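# Isolate the green wire on the table

## Task

Put the green wire down on the table on its own, leaving at least a hand's width of clear space between it and each other wire; no wire may end up hanging over the table edge.

## Robot and tools

Robot: two arms, left_arm and right_arm, each ending in a two-finger parallel gripper with a wrist camera. In the scene frame the origin sits at table-top height, midway between the arms and a little behind the near table edge; +x points out over the table, +y toward left_arm, +z up. Measured bases: left_arm at (-0.005, +0.324, 0) m, right_arm at (+0.003, -0.270, +0.004) m, both nearly unrotated. Arm names do not match image left and right. The fingers point along the gripper's own +z and close along its y. end_effector_position is the point between the pads, about 1 cm back from the tips; reported positions and orientations may be off by a few cm, more when the arm is stretched.

Command row layout (shared by execute_actions and move): one flat list of 14 numbers covering both arms, each in [-1, 1]. First left_arm: dx, dy, dz, rx, ry, rz, opening; then right_arm in the same order. The six pose numbers are an offset, not a pose: measured from that arm's Hand target at the start of the call, along the Hand target's own axes (not the scene axes). 1.0 equals 0.6 m for dx/dy/dz and 180 degrees for the rotation vector rx/ry/rz. Every row in a list is counted from that same starting Hand target, so sending the same offset in a later call moves the arm further. All zeros for an arm re-requests its current Hand target. Opening is absolute: +1 fully open (0.093 m), -1 closed. A 0 in the opening slot really commands half-closed, so repeat an arm's current opening if you want it unchanged.

execute_actions(actions, cameras): actions is a list of actions; each action is up to 15 rows, one per 1/30 s step, and a short action repeats its last row to fill 15 steps. An empty list returns state plus all camera images. cameras takes names, ["all"], [] or null.

move(target, speed, blend, opening_speed, grip_force, blocking, cameras): straight-line path toward one row, or up to 15 rows (each counted from the same starting Hand targets). speed is top speed in m/s, 0.002 to 2.9 (default 0.25), one value or one per target; rotations run up to twice that in rad/s. blend, in m, rounds corners between listed targets; 0 stops at each. opening_speed changes the opening gradually (per second on the -1..+1 scale, at least 0.2). grip_force sets pad force in N, 10 to 50, kept until changed; low forces close slowly. blocking=false returns early while the move continues. Moves do not avoid obstacles or the other arm, and capped at 10 s. The result adds a move: line such as done, off_target, moving, held or fault, plus limits (paced = pose clipped, held = steps withheld).

wait(seconds 0 to 10, cameras) lets time pass holding the last command; stop(cameras) brakes a running move; zoom_image(camera, region [x0, y0, x1, y1], max 504x504 px) magnifies the latest image from cam_head_left, cam_head_right, cam_high, cam_low, cam_left_wrist or cam_right_wrist (all 896x504); read_manual(section) only gives licence text; finished_scene(scene) ends the scene for good, so call it only when the wire is placed and will stay put, and call nothing after it in that reply.

Results: end_effector_position (m) and end_effector_quat_wxyz per arm in the scene frame; Hand target (the last commanded pose after clipping, from which the next offsets count); Tool commands; grip_measured (+1 open, -1 closed; pads meet near -0.94, each mm of object width adds about 0.0208; may read up to 0.02 high); Joint positions (last entry is finger gap in m); joint torques; joint velocities (may be omitted when all are near zero); and, for execute_actions, positions at some steps.

Behaviour to expect: the controller limits each step's rotation to 40 degrees from the measured one, and friction or gravity often leaves the gripper short, low or tilted, especially at long reach. Check position and tilt after each motion and send the missing amount as an offset. Tiny moves may not happen or may go astray. Faster moves lag and overshoot more. Route paths around an arm's own base rather than close past it, or its shoulder may flip.

Gripping a wire: open, lower onto it, close with -1 or somewhat below the reading for its width, and keep sending that value while carrying; release by sending a value well above it. grip_measured near -0.94 or below alone does not prove a hold, so look at the wrist camera.

Avoid: dropping the wire or releasing it while moving; fast impacts with the table, fixtures (bar, plate and rail near the bases, up to about 3 cm tall) or anything heavy; any contact or squeeze between the two arms or grippers; straining a wrist camera cable; leaving any wire or object off or hanging over the table edge. An arm stopped by contact keeps pushing, so command it back away. Holding loads, staying outstretched or pushing against unreachable targets heats motors: MOTOR HOT appears at 75 °C, and at 90 °C that arm folds and stops working. Objects may occasionally be nudged by outside disturbances, so recheck the final layout.

Each tool is called as name(argument=value, ...), one argument or row to a line, values as JSON.

## Session

execute_actions(
  actions=[],
)

Scene clock: 0.00 s.
left_arm: end_effector_position=(+0.3753, +0.3324, +0.3974) grip_measured=+1.000 end_effector_quat_wxyz=(+0.703, -0.007, +0.712, -0.007) | right_arm: end_effector_position=(+0.2997, +0.0360, +0.2659) grip_measured=-0.921 end_effector_quat_wxyz=(-0.442, +0.541, -0.550, -0.458)
Joint positions: left_arm=[0 1.047 1.047 0 0 0 0.093] | right_arm=[0.47 1.503 1.099 -0.007 -1.086 -0.382 0.001]
Joint velocities: within noise
Joint torques (N m): no reading
Heat: left arm: 30 °C; right arm: 27 °C.
Hand target: left_arm +0.3718, +0.3322, +0.4143; +0.720, -0.006, +0.694, -0.008 | right_arm +0.2982, +0.0361, +0.2797; -0.456, +0.546, -0.535, -0.455
Tool commands: left_gripper/opening=+1.0 right_gripper/opening=-0.926487

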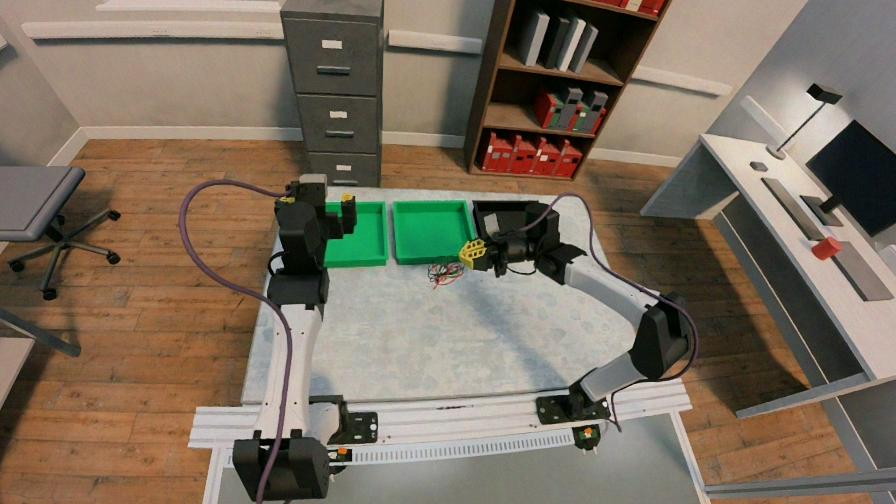

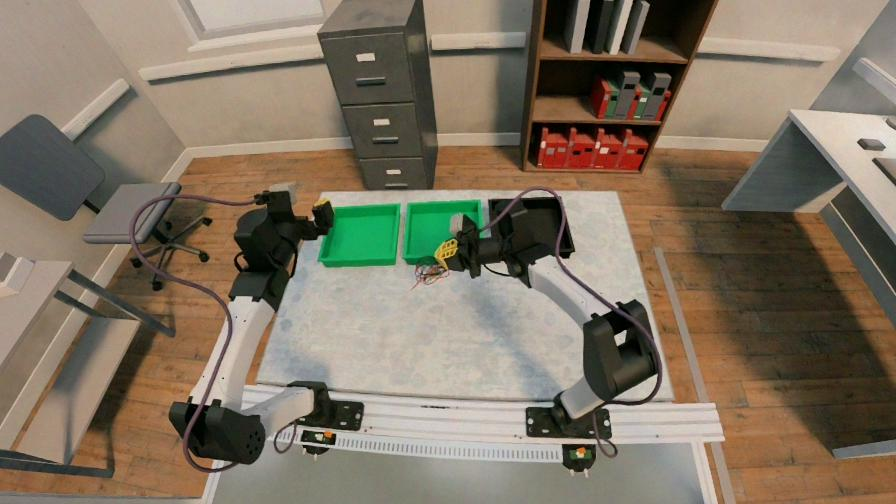

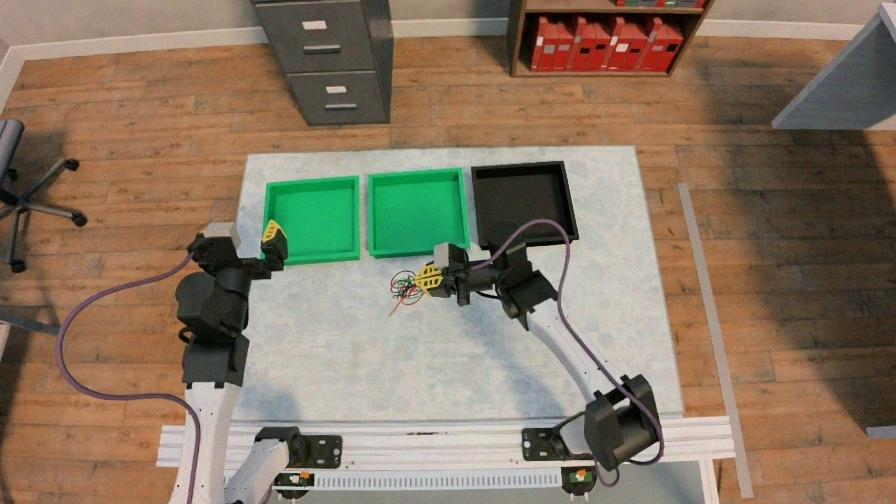

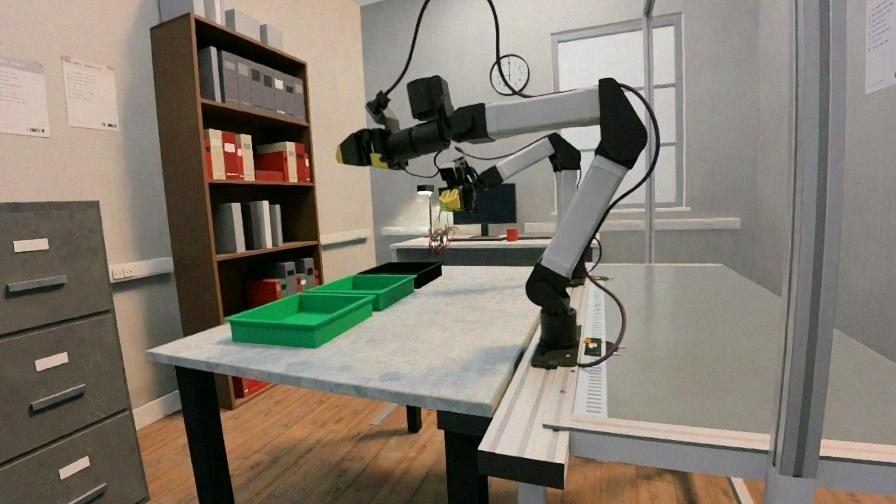

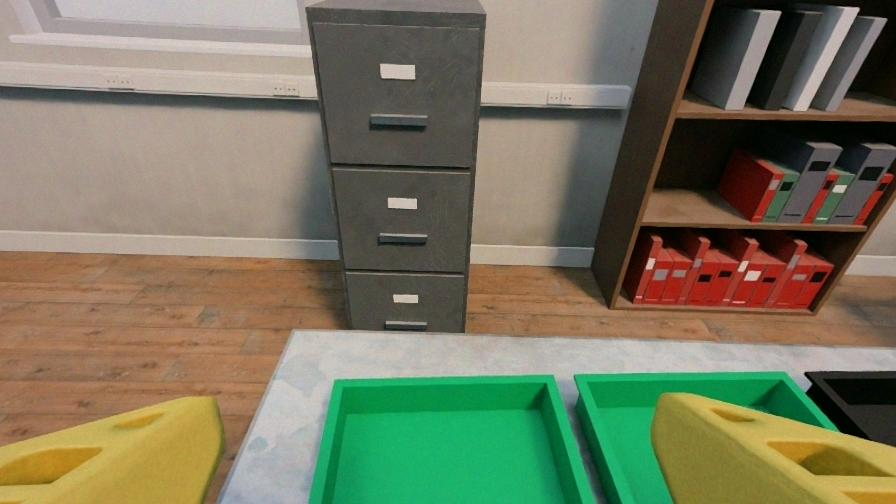

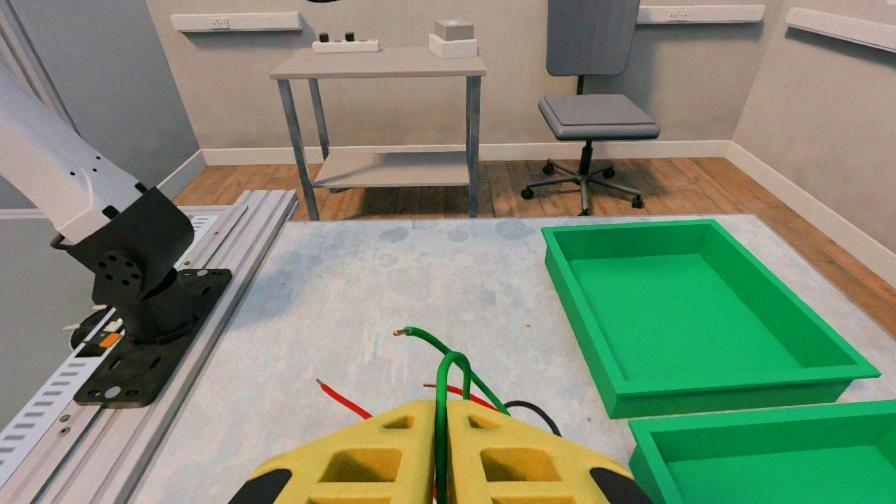

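zoom_image(
  camera="cam_right_wrist",
  region=[260, 280, 640, 504],
)

zoom_image(
  camera="cam_high",
  region=[350, 220, 490, 340],
)

zoom_image(
  camera="cam_low",
  region=[390, 170, 490, 270],
)

zoom_image(
  camera="cam_head_left",
  region=[390, 220, 530, 310],
)

Scaled by 1.326 from the camera's 896x504 image, which has a finer 1280x720 frame.

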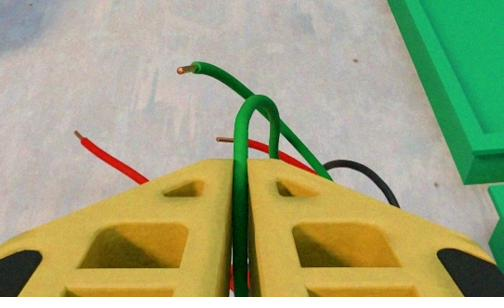

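Scaled by 3.600 from the camera's 896x504 image, which has a finer 1280x720 frame.

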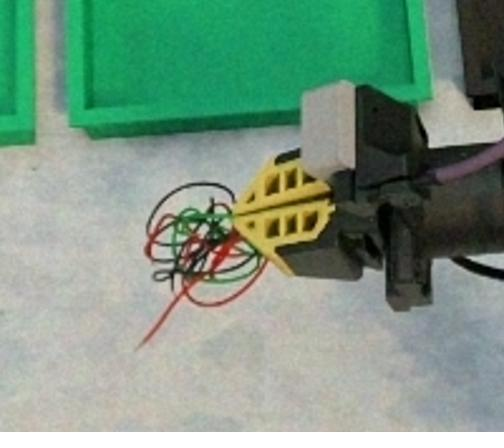

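Scaled by 5.040 from the camera's 896x504 image, which has a finer 1280x720 frame.

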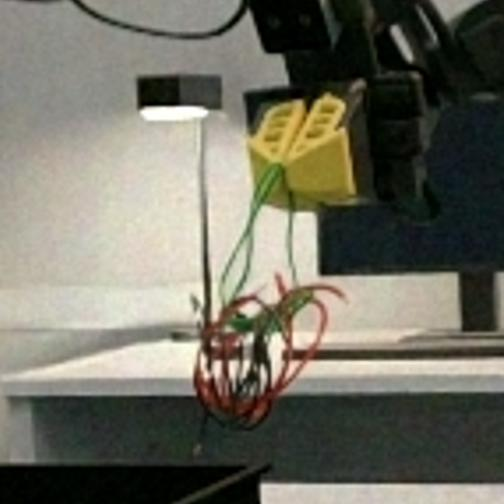

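Scaled by 3.600 from the camera's 896x504 image, which has a finer 1280x720 frame.

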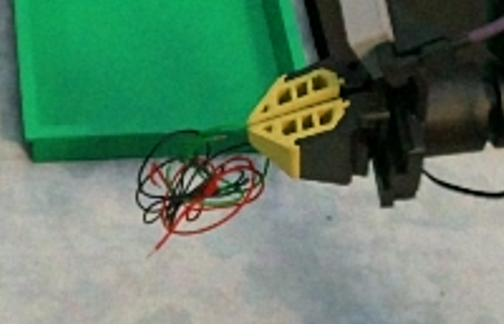

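move(
  target=[0.2581, -0.3658, -0.1781, 0.1763, 0.3622, 0.1154, -0.5, 0.2519, 0.003, 0.0095, 0, 0, 0, -0.94],
  speed=0.35,
  cameras=["cam_left_wrist", "cam_high", "cam_right_wrist"],
)

Scene clock: 12.70 s.
left_arm: end_effector_position=(+0.2714, +0.1144, +0.2488) grip_measured=-0.499 end_effector_quat_wxyz=(+0.197, +0.304, +0.930, -0.056) | right_arm: end_effector_position=(+0.2980, +0.0170, +0.1300) grip_measured=-0.933 end_effector_quat_wxyz=(-0.447, +0.542, -0.547, -0.455)
Joint positions: left_arm=[-0.697 1.56 1.696 -1.3 -0.062 -0.047 0.021] | right_arm=[0.413 1.732 0.741 0.545 -1.133 -0.438 0]
Joint torques (N m): left_arm=[-0.51 -4.96 10.44 0.89 0.09 -0.06] | right_arm=[-0.8 -5.39 6.74 2.06 -0.45 -0.04]
Heat: left arm: 32 °C; right arm: 28 °C.
Hand target: left_arm +0.2700, +0.1098, +0.2603; +0.205, +0.301, +0.929, -0.067 | right_arm +0.2984, +0.0162, +0.1298; -0.456, +0.546, -0.535, -0.455
Off the commanded pose: left_arm 0.012 m, 2 deg | right_arm 0.001 m, 2 deg.
move: off_target (left_arm)
Images, in order (width x height): cam_high 896x504, cam_left_wrist 896x504, cam_right_wrist 896x504.

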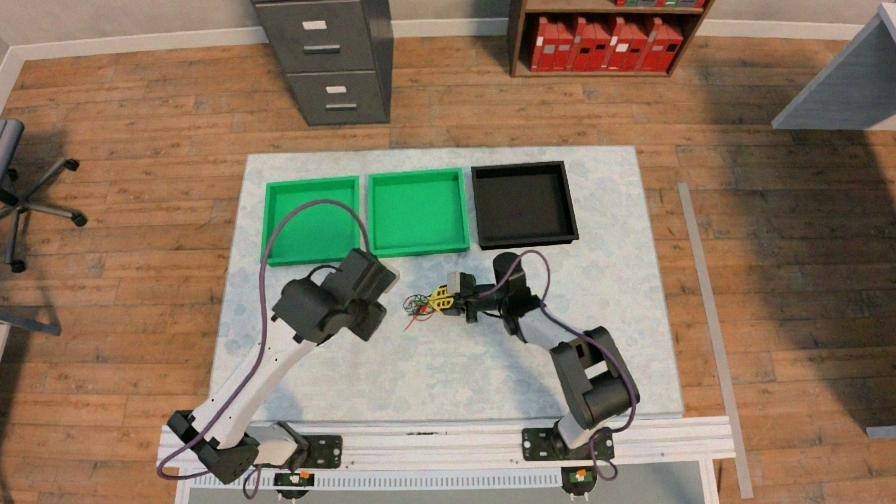

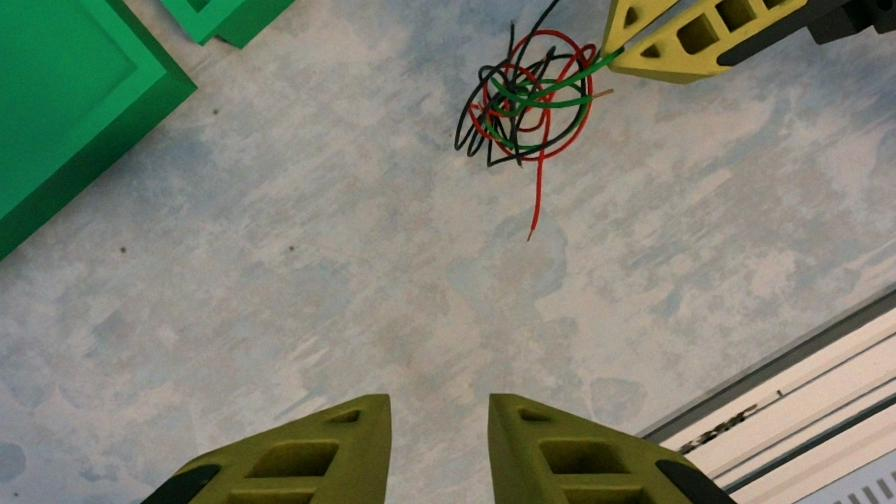

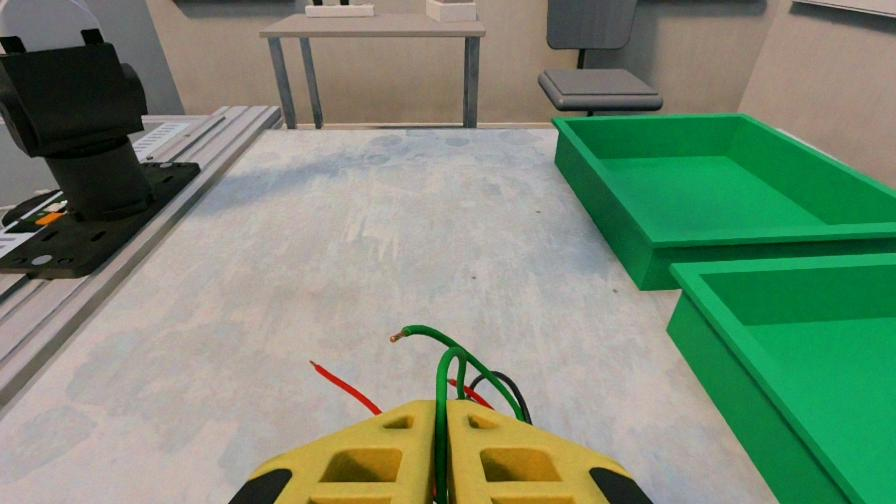

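zoom_image(
  camera="cam_left_wrist",
  region=[420, 0, 660, 250],
)

zoom_image(
  camera="cam_right_wrist",
  region=[290, 310, 560, 460],
)

Scaled by 2.016 from the camera's 896x504 image, which has a finer 1280x720 frame.

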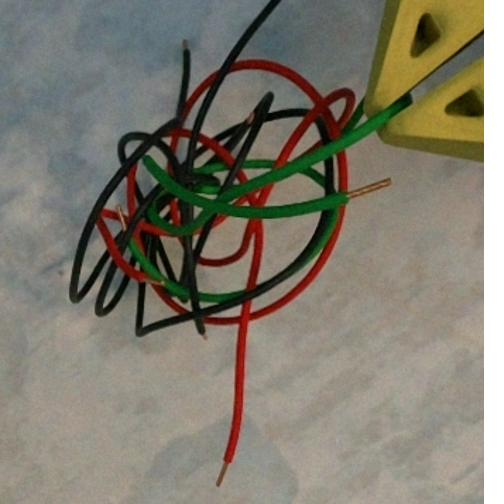

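Scaled by 1.867 from the camera's 896x504 image, which has a finer 1280x720 frame.

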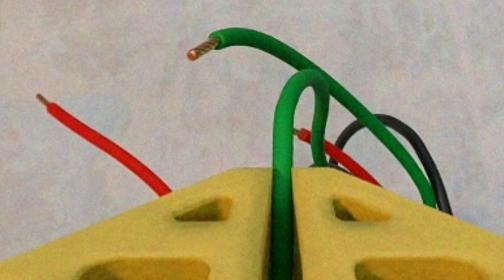

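zoom_image(
  camera="cam_left_wrist",
  region=[450, 20, 600, 110],
)

zoom_image(
  camera="cam_left_wrist",
  region=[450, 90, 600, 180],
)

Scaled by 3.360 from the camera's 896x504 image, which has a finer 1280x720 frame.

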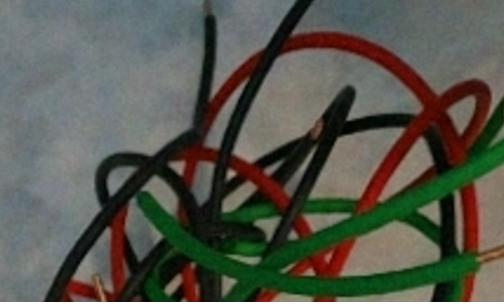

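Scaled by 3.360 from the camera's 896x504 image, which has a finer 1280x720 frame.

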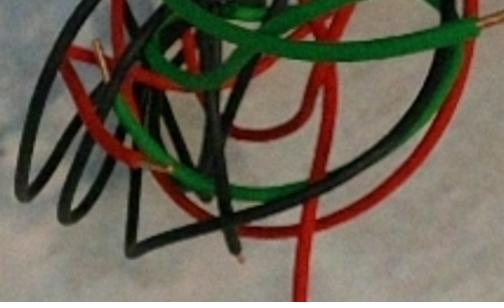

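zoom_image(
  camera="cam_high",
  region=[380, 260, 480, 350],
)

wait(
  seconds=0.1,
  cameras=["cam_head_left", "cam_head_right", "cam_low"],
)

Scaled by 5.040 from the camera's 896x504 image, which has a finer 1280x720 frame.

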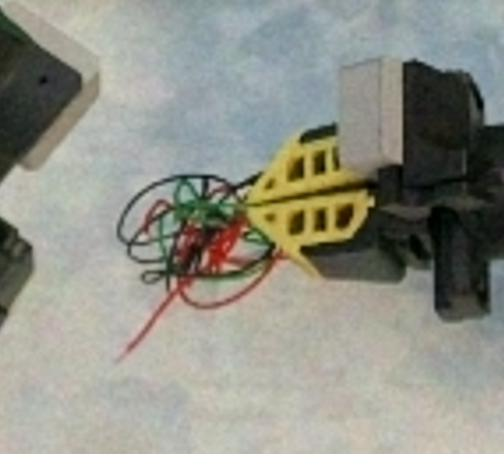

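Scene clock: 33.70 s.
left_arm: end_effector_position=(+0.2713, +0.1143, +0.2488) grip_measured=-0.499 end_effector_quat_wxyz=(+0.197, +0.304, +0.930, -0.056) | right_arm: end_effector_position=(+0.2980, +0.0170, +0.1301) grip_measured=-0.933 end_effector_quat_wxyz=(-0.447, +0.542, -0.547, -0.455)
Joint positions: left_arm=[-0.697 1.56 1.696 -1.3 -0.062 -0.047 0.021] | right_arm=[0.413 1.732 0.741 0.545 -1.133 -0.438 0]
Joint torques (N m): left_arm=[-0.51 -4.97 10.43 0.89 0.09 -0.06] | right_arm=[-0.77 -5.48 6.78 2.06 -0.48 -0.03]
Heat: left arm: 37 °C; right arm: 30 °C.
Hand target: left_arm +0.2700, +0.1098, +0.2603; +0.205, +0.301, +0.929, -0.067 | right_arm +0.2983, +0.0162, +0.1297; -0.456, +0.546, -0.535, -0.455
Tool commands: left_gripper/opening=-0.5 right_gripper/opening=-0.94
Off the commanded pose: left_arm 0.012 m, 2 deg | right_arm 0.001 m, 2 deg.
wait: 0.10 s; at rest from the start
Images, in order (width x height): cam_head_left 896x504, cam_head_right 896x504, cam_low 896x504.

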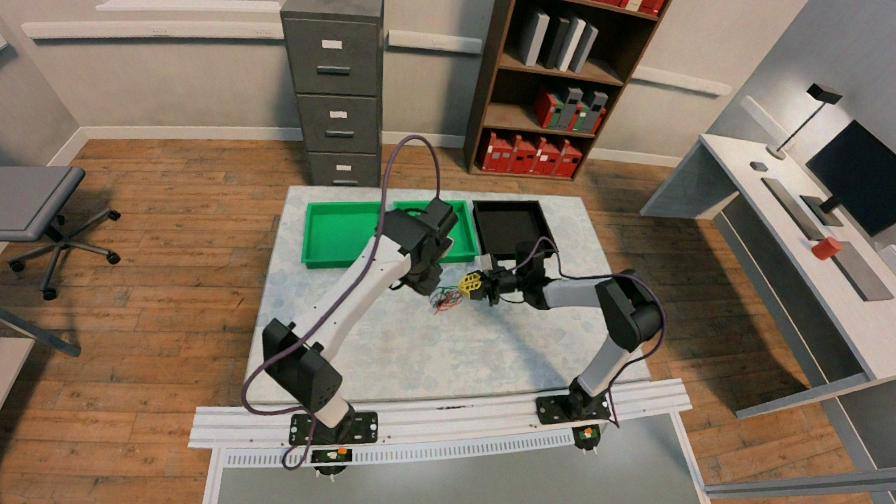

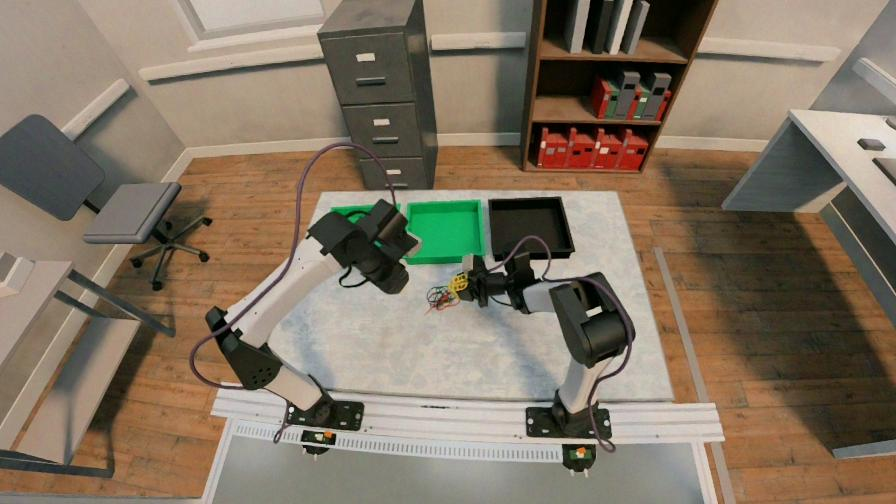

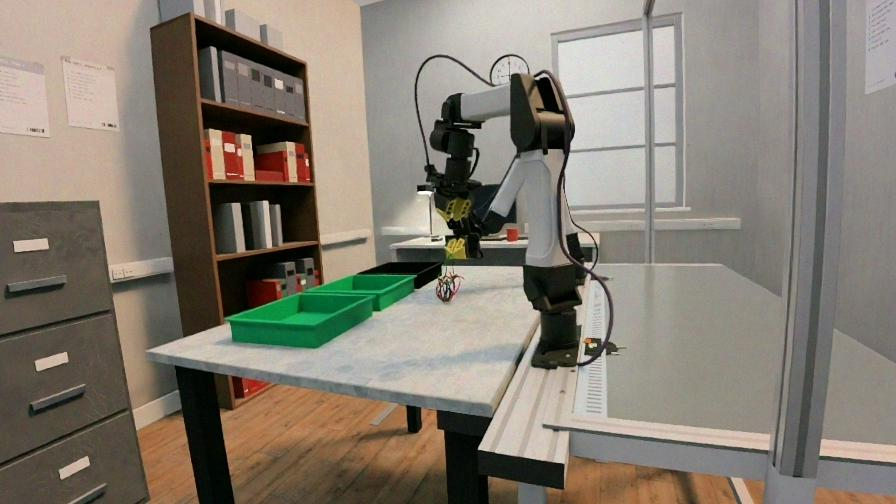

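zoom_image(
  camera="cam_low",
  region=[410, 220, 500, 320],
)

Scaled by 5.040 from the camera's 896x504 image, which has a finer 1280x720 frame.

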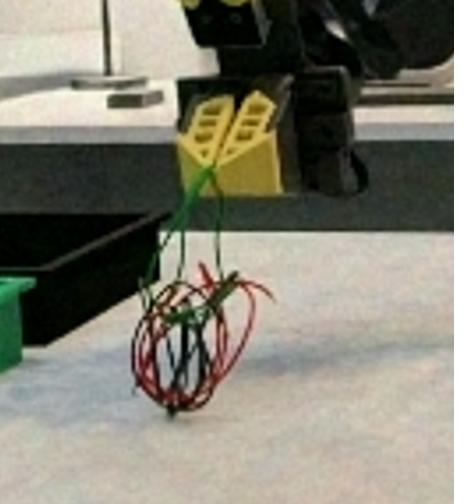

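move(
  target=[0.1638, -0.0648, 0.2045, 0.0216, -0.1667, 0.0264, 0.0, 0, 0, 0, 0, 0, 0, -0.96],
  speed=0.2,
  cameras=["cam_left_wrist", "cam_low", "cam_right_wrist"],
)

Scene clock: 46.10 s.
left_arm: end_effector_position=(+0.2171, +0.1024, +0.1079) grip_measured=-0.001 end_effector_quat_wxyz=(+0.424, +0.321, +0.831, -0.163) | right_arm: end_effector_position=(+0.2982, +0.0171, +0.1304) grip_measured=-0.951 end_effector_quat_wxyz=(-0.448, +0.543, -0.546, -0.454)
Joint positions: left_arm=[-0.85 1.032 0.424 -0.028 -0.106 -0.047 0.045] | right_arm=[0.413 1.732 0.741 0.547 -1.133 -0.438 0]
Joint torques (N m): left_arm=[-0.72 -1.63 6.41 2.18 -0.17 0] | right_arm=[-0.96 -5.46 6.67 2.07 -0.48 -0.03]
Heat: left arm: 38 °C; right arm: 30 °C.
Hand target: left_arm +0.2168, +0.1002, +0.1076; +0.431, +0.318, +0.828, -0.165 | right_arm +0.2984, +0.0162, +0.1298; -0.456, +0.546, -0.535, -0.455
Off the commanded pose: left_arm 0.002 m, 1 deg | right_arm 0.001 m, 2 deg.
move: done
Images, in order (width x height): cam_low 896x504, cam_left_wrist 896x504, cam_right_wrist 896x504.

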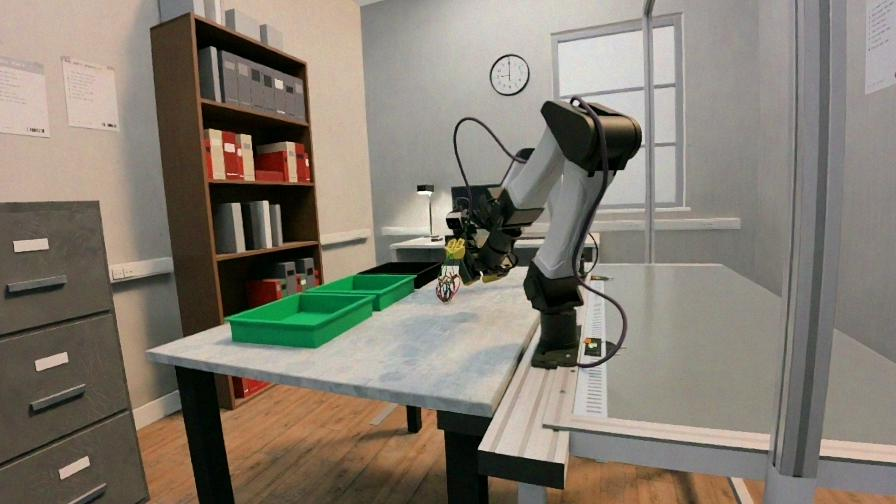

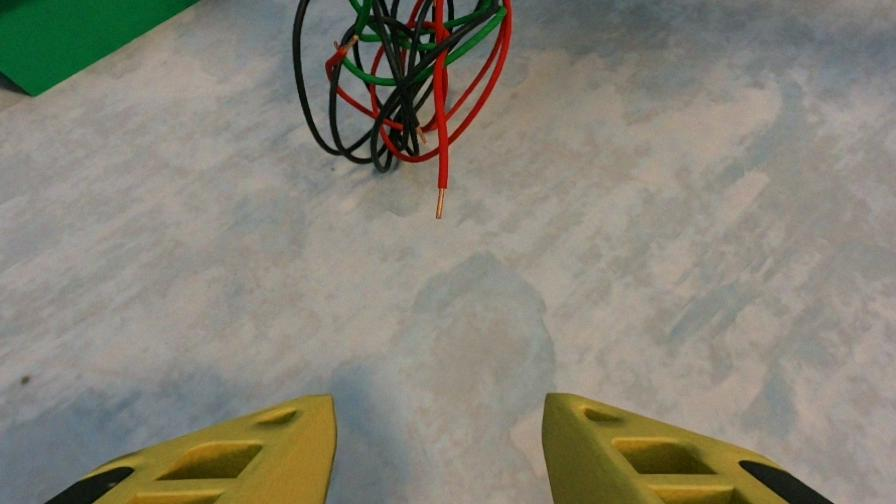

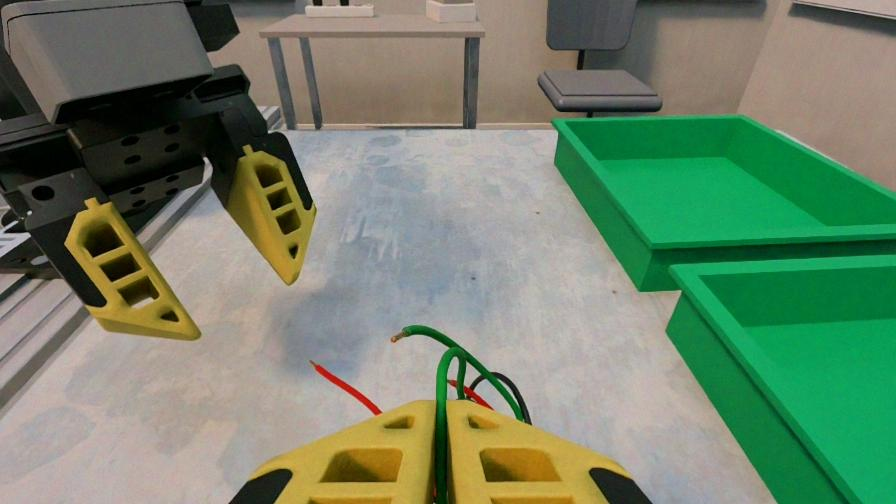

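move(
  target=[-0.025, 0.0, 0.0917, 0, 0, 0, -0.3, 0, 0, 0, 0, 0, 0, -0.96],
  speed=0.12,
  cameras=["cam_left_wrist", "cam_right_wrist"],
)

Scene clock: 57.17 s.
left_arm: end_effector_position=(+0.2436, +0.0752, +0.0694) grip_measured=-0.299 end_effector_quat_wxyz=(+0.405, +0.323, +0.841, -0.153) | right_arm: end_effector_position=(+0.2982, +0.0171, +0.1304) grip_measured=-0.951 end_effector_quat_wxyz=(-0.448, +0.543, -0.546, -0.454)
Joint positions: left_arm=[-0.839 1.353 0.469 0.201 -0.1 -0.047 0.031] | right_arm=[0.413 1.732 0.741 0.547 -1.133 -0.438 0]
Joint torques (N m): left_arm=[0.94 -3.08 10.4 2.12 0.05 0.19] | right_arm=[-0.88 -5.45 6.6 2.07 -0.5 -0.01]
Heat: left arm: 37 °C; right arm: 31 °C.
Hand target: left_arm +0.2567, +0.0643, +0.0884; +0.431, +0.318, +0.828, -0.165 | right_arm +0.2983, +0.0162, +0.1297; -0.456, +0.546, -0.535, -0.455
Off the commanded pose: left_arm 0.025 m, 4 deg | right_arm 0.001 m, 2 deg.
move: off_target (left_arm)
Images, in order (width x height): cam_left_wrist 896x504, cam_right_wrist 896x504.

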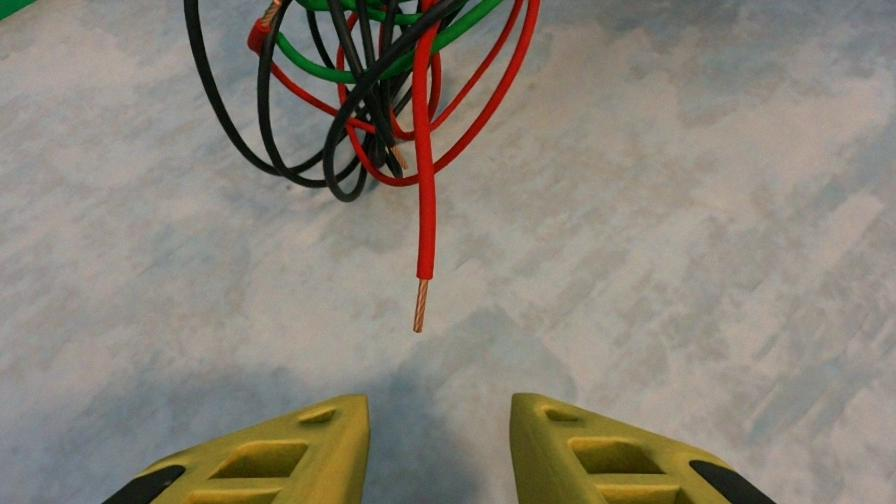

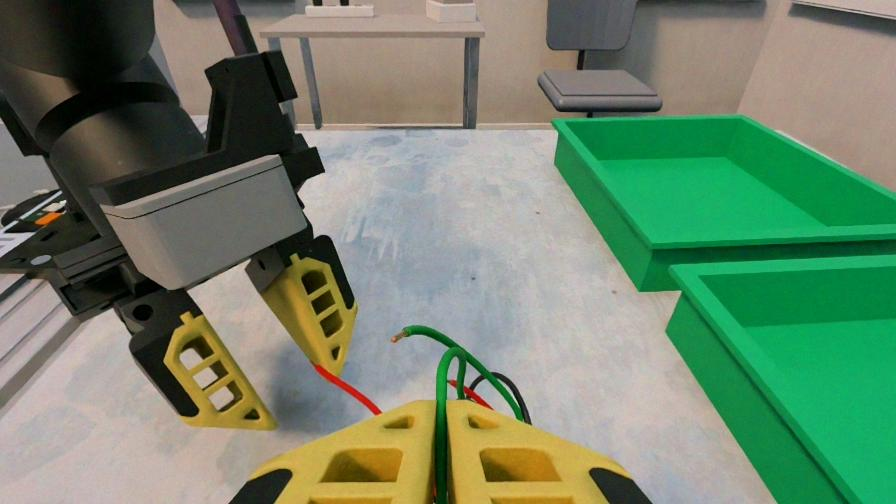

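move(
  target=[-0.05, 0.0067, 0.013, 0, 0, 0, -0.3, 0, 0, 0, 0, 0, 0, -0.96],
  speed=0.12,
  cameras=["cam_left_wrist", "cam_right_wrist"],
)

Scene clock: 61.93 s.
left_arm: end_effector_position=(+0.2674, +0.0584, +0.0933) grip_measured=-0.299 end_effector_quat_wxyz=(+0.414, +0.317, +0.838, -0.160) | right_arm: end_effector_position=(+0.2982, +0.0171, +0.1304) grip_measured=-0.951 end_effector_quat_wxyz=(-0.448, +0.543, -0.546, -0.454)
Joint positions: left_arm=[-0.815 1.405 0.601 0.147 -0.082 -0.04 0.031] | right_arm=[0.413 1.732 0.741 0.547 -1.133 -0.438 0]
Joint torques (N m): left_arm=[0.88 -3.78 10.55 1.89 0.09 0.25] | right_arm=[-0.92 -5.45 6.69 2.05 -0.47 -0.02]
Heat: left arm: 37 °C; right arm: 31 °C.
Hand target: left_arm +0.2770, +0.0515, +0.1084; +0.431, +0.318, +0.828, -0.165 | right_arm +0.2983, +0.0162, +0.1297; -0.456, +0.546, -0.535, -0.455
Off the commanded pose: left_arm 0.019 m, 2 deg | right_arm 0.001 m, 2 deg.
move: off_target (left_arm)
Images, in order (width x height): cam_left_wrist 896x504, cam_right_wrist 896x504.

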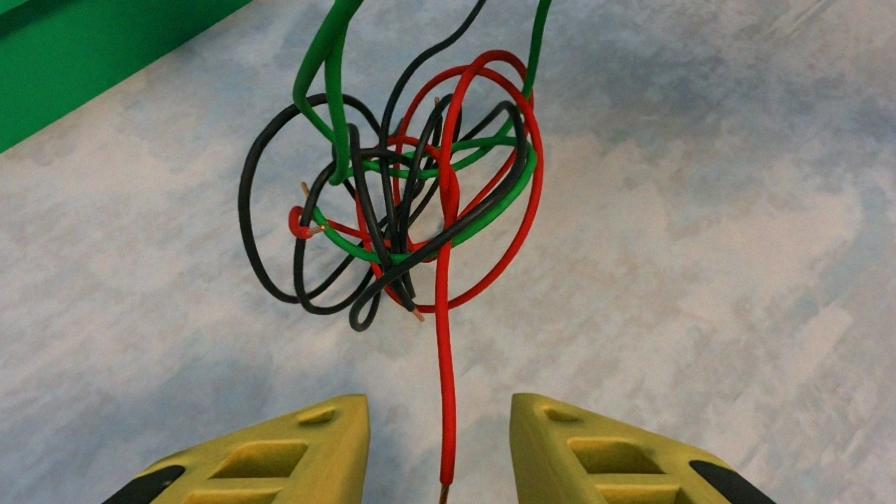

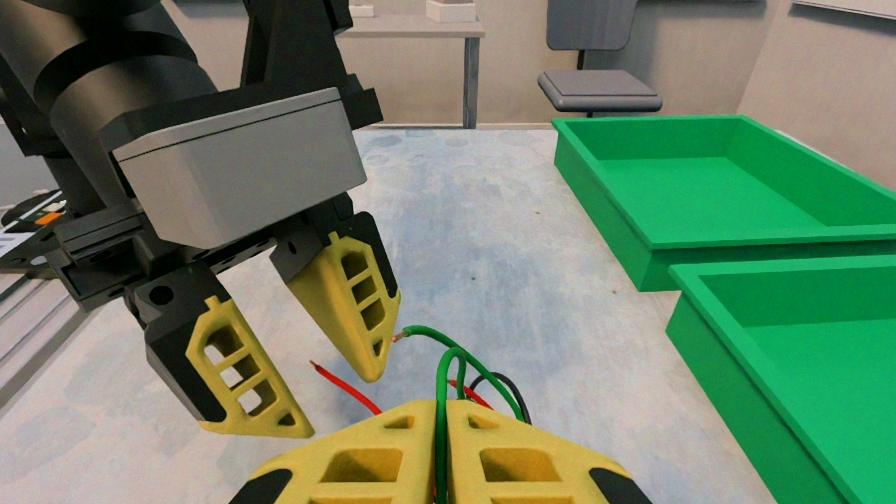

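move(
  target=[0, 0, 0, 0, 0, 0, -0.97, 0, 0, 0, 0, 0, 0, -0.96],
  speed=0.02,
  cameras=["cam_left_wrist", "cam_right_wrist"],
)

Scene clock: 63.63 s.
left_arm: end_effector_position=(+0.2673, +0.0585, +0.0932) grip_measured=-0.962 end_effector_quat_wxyz=(+0.414, +0.317, +0.838, -0.159) | right_arm: end_effector_position=(+0.2982, +0.0171, +0.1304) grip_measured=-0.951 end_effector_quat_wxyz=(-0.448, +0.543, -0.546, -0.454)
Joint positions: left_arm=[-0.815 1.405 0.601 0.146 -0.082 -0.04 0] | right_arm=[0.413 1.732 0.741 0.548 -1.133 -0.438 0]
Joint torques (N m): left_arm=[0.87 -3.79 10.55 1.9 0.07 0.25] | right_arm=[-0.72 -5.41 6.61 2.05 -0.47 -0.01]
Heat: left arm: 37 °C; right arm: 31 °C.
Hand target: left_arm +0.2769, +0.0515, +0.1083; +0.431, +0.318, +0.828, -0.165 | right_arm +0.2984, +0.0162, +0.1298; -0.456, +0.546, -0.535, -0.455
Off the commanded pose: left_arm 0.019 m, 2 deg | right_arm 0.001 m, 2 deg.
move: off_target (left_arm)
Images, in order (width x height): cam_left_wrist 896x504, cam_right_wrist 896x504.

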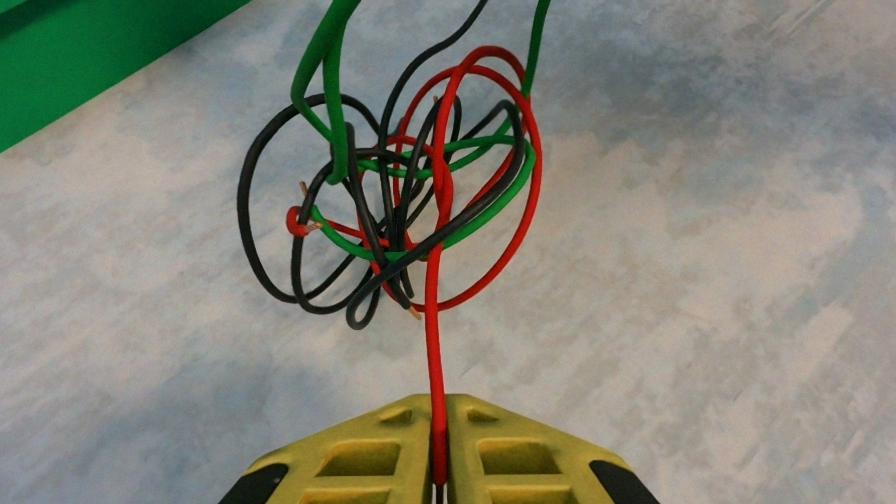

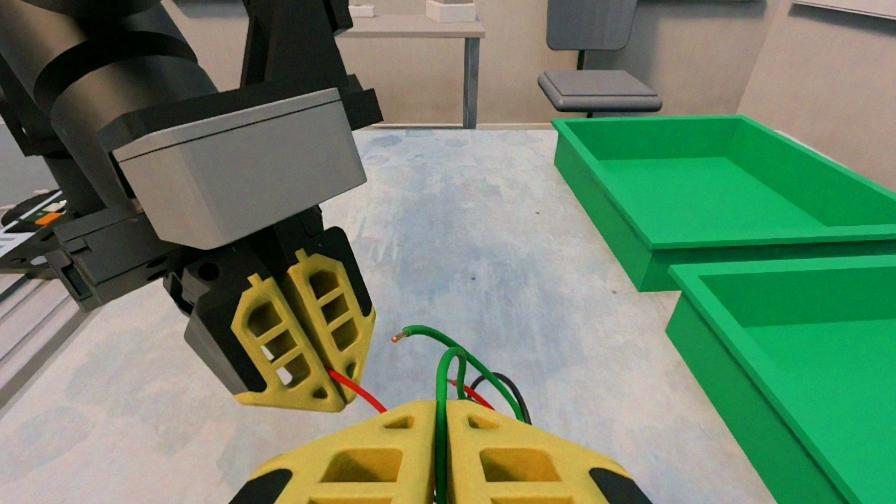

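move(
  target=[0.0125, 0.18, -0.1533, 0, 0, 0, -0.97, -0.1063, -0.0092, -0.069, 0, 0, 0, -0.96],
  speed=0.07,
  cameras=["cam_left_wrist", "cam_right_wrist", "cam_high"],
)

Scene clock: 70.47 s.
left_arm: end_effector_position=(+0.2828, +0.1851, +0.1351) grip_measured=-0.962 end_effector_quat_wxyz=(+0.407, +0.312, +0.842, -0.168) | right_arm: end_effector_position=(+0.3012, -0.0125, +0.1732) grip_measured=-0.951 end_effector_quat_wxyz=(-0.426, +0.529, -0.566, -0.467)
Joint positions: left_arm=[-0.279 1.069 0.601 -0.246 0.349 0.281 0] | right_arm=[0.321 1.583 0.846 0.139 -1.213 -0.53 0]
Joint torques (N m): left_arm=[0.99 -3.44 11.11 1.68 0.27 0.28] | right_arm=[-0.92 -9.52 10.76 1.48 -0.6 -0.19]
Heat: left arm: 37 °C; right arm: 31 °C.
Hand target: left_arm +0.2900, +0.1850, +0.1551; +0.431, +0.318, +0.828, -0.165 | right_arm +0.3034, -0.0137, +0.1996; -0.456, +0.546, -0.535, -0.455
Off the commanded pose: left_arm 0.021 m, 3 deg | right_arm 0.027 m, 6 deg.
move: off_target (left_arm, right_arm)
Images, in order (width x height): cam_high 896x504, cam_left_wrist 896x504, cam_right_wrist 896x504.

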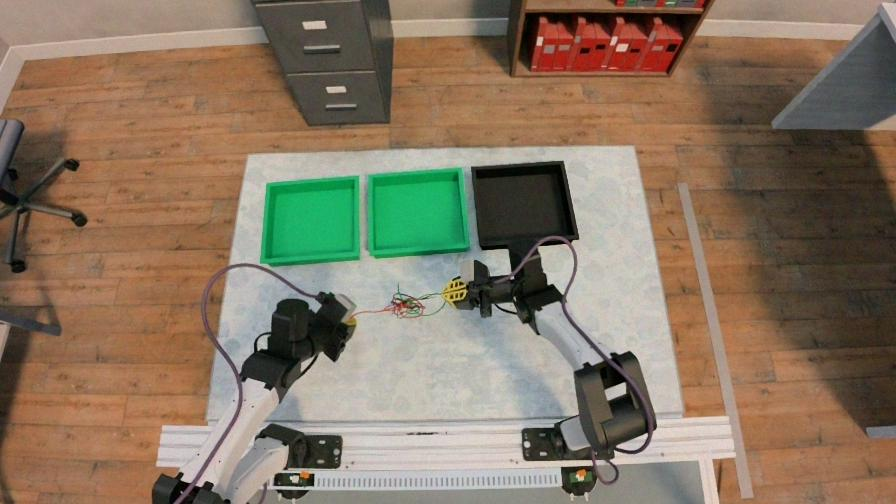

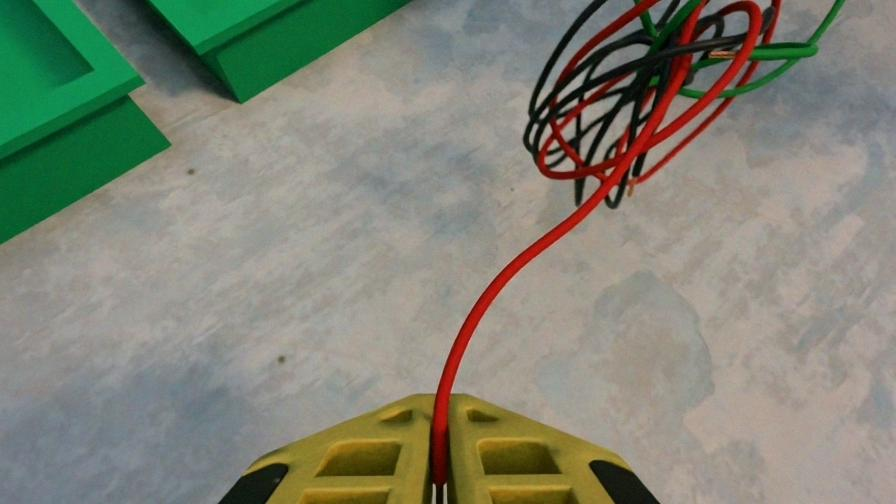

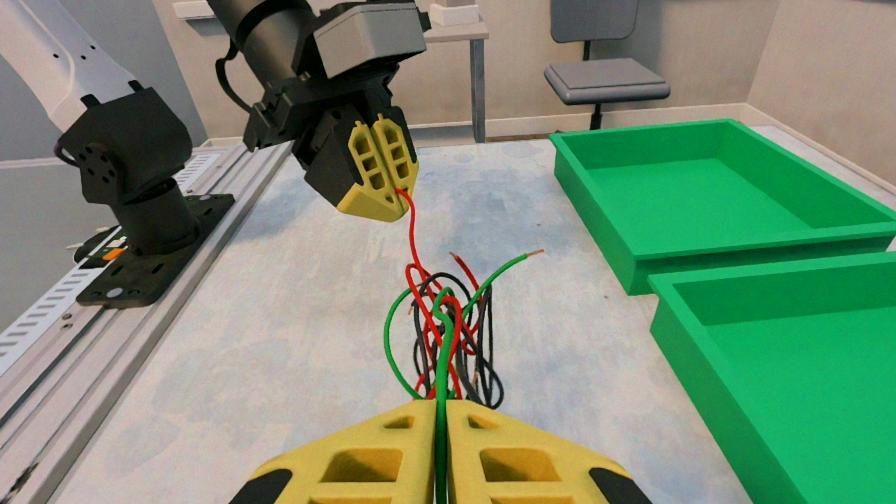

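move(
  target=[0.0685, 0.195, -0.098, -0.0683, 0, -0.0478, -0.97, 0, 0, 0, 0, 0, 0, -0.96],
  speed=0.06,
  cameras=["cam_left_wrist", "cam_right_wrist", "cam_high"],
)

Scene clock: 74.67 s.
left_arm: end_effector_position=(+0.3067, +0.3170, +0.1384) grip_measured=-0.962 end_effector_quat_wxyz=(+0.431, +0.196, +0.873, -0.115) | right_arm: end_effector_position=(+0.3012, -0.0127, +0.1731) grip_measured=-0.951 end_effector_quat_wxyz=(-0.426, +0.529, -0.566, -0.467)
Joint positions: left_arm=[0.258 1.085 0.639 -0.34 0.556 0.476 0] | right_arm=[0.32 1.583 0.846 0.138 -1.214 -0.531 0]
Joint torques (N m): left_arm=[0.96 -2.02 11.62 1.54 0.46 0.29] | right_arm=[-0.92 -9.58 10.88 1.5 -0.59 -0.19]
Heat: left arm: 38 °C; right arm: 32 °C.
Hand target: left_arm +0.3151, +0.3200, +0.1553; +0.449, +0.207, +0.863, -0.107 | right_arm +0.3034, -0.0138, +0.1996; -0.456, +0.546, -0.535, -0.455
Off the commanded pose: left_arm 0.019 m, 3 deg | right_arm 0.027 m, 5 deg.
move: off_target (left_arm, right_arm)
Images, in order (width x height): cam_high 896x504, cam_left_wrist 896x504, cam_right_wrist 896x504.

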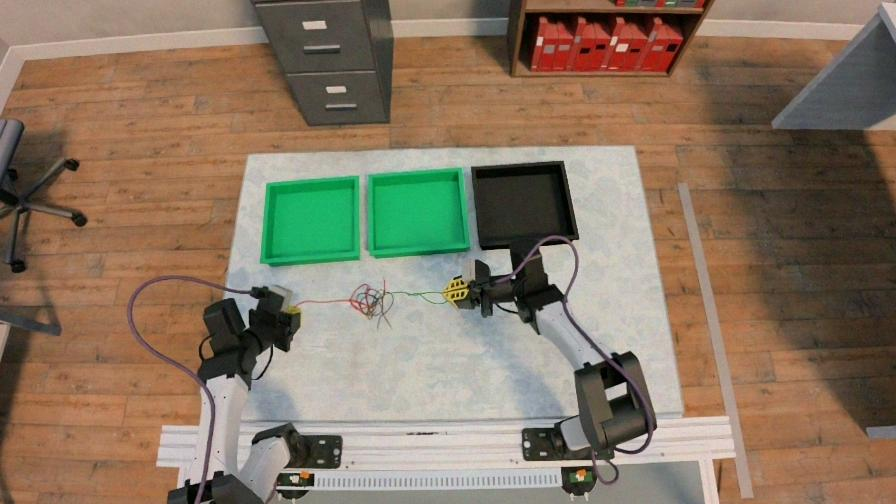

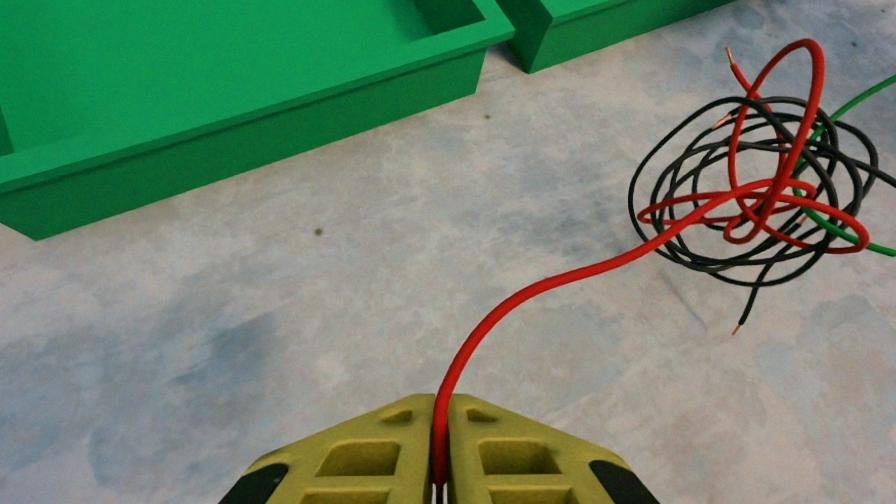

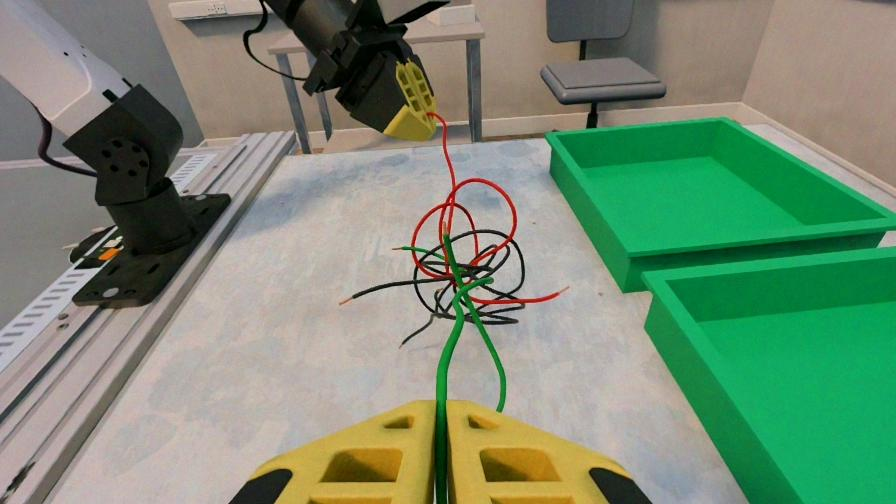

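zoom_image(
  camera="cam_right_wrist",
  region=[320, 90, 600, 420],
)

zoom_image(
  camera="cam_left_wrist",
  region=[600, 20, 896, 350],
)

Scaled by 1.527 from the camera's 896x504 image, which has a finer 1280x720 frame.

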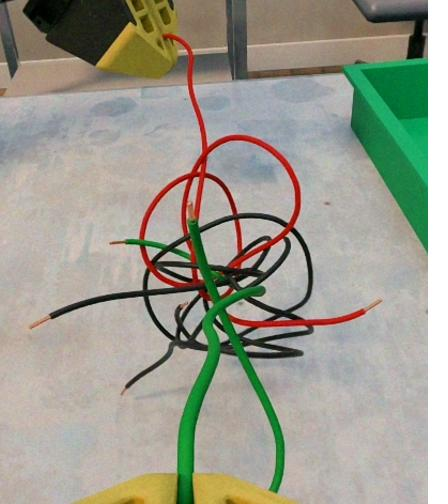

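Scaled by 1.527 from the camera's 896x504 image, which has a finer 1280x720 frame.

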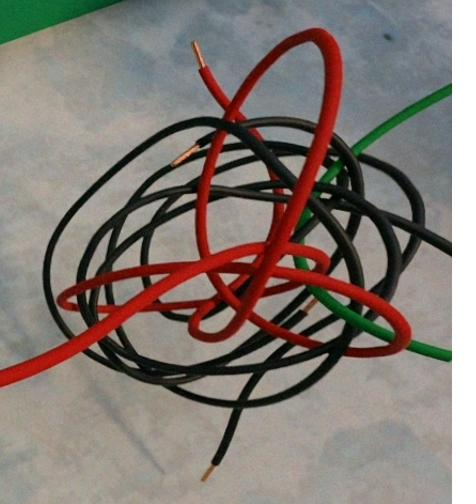

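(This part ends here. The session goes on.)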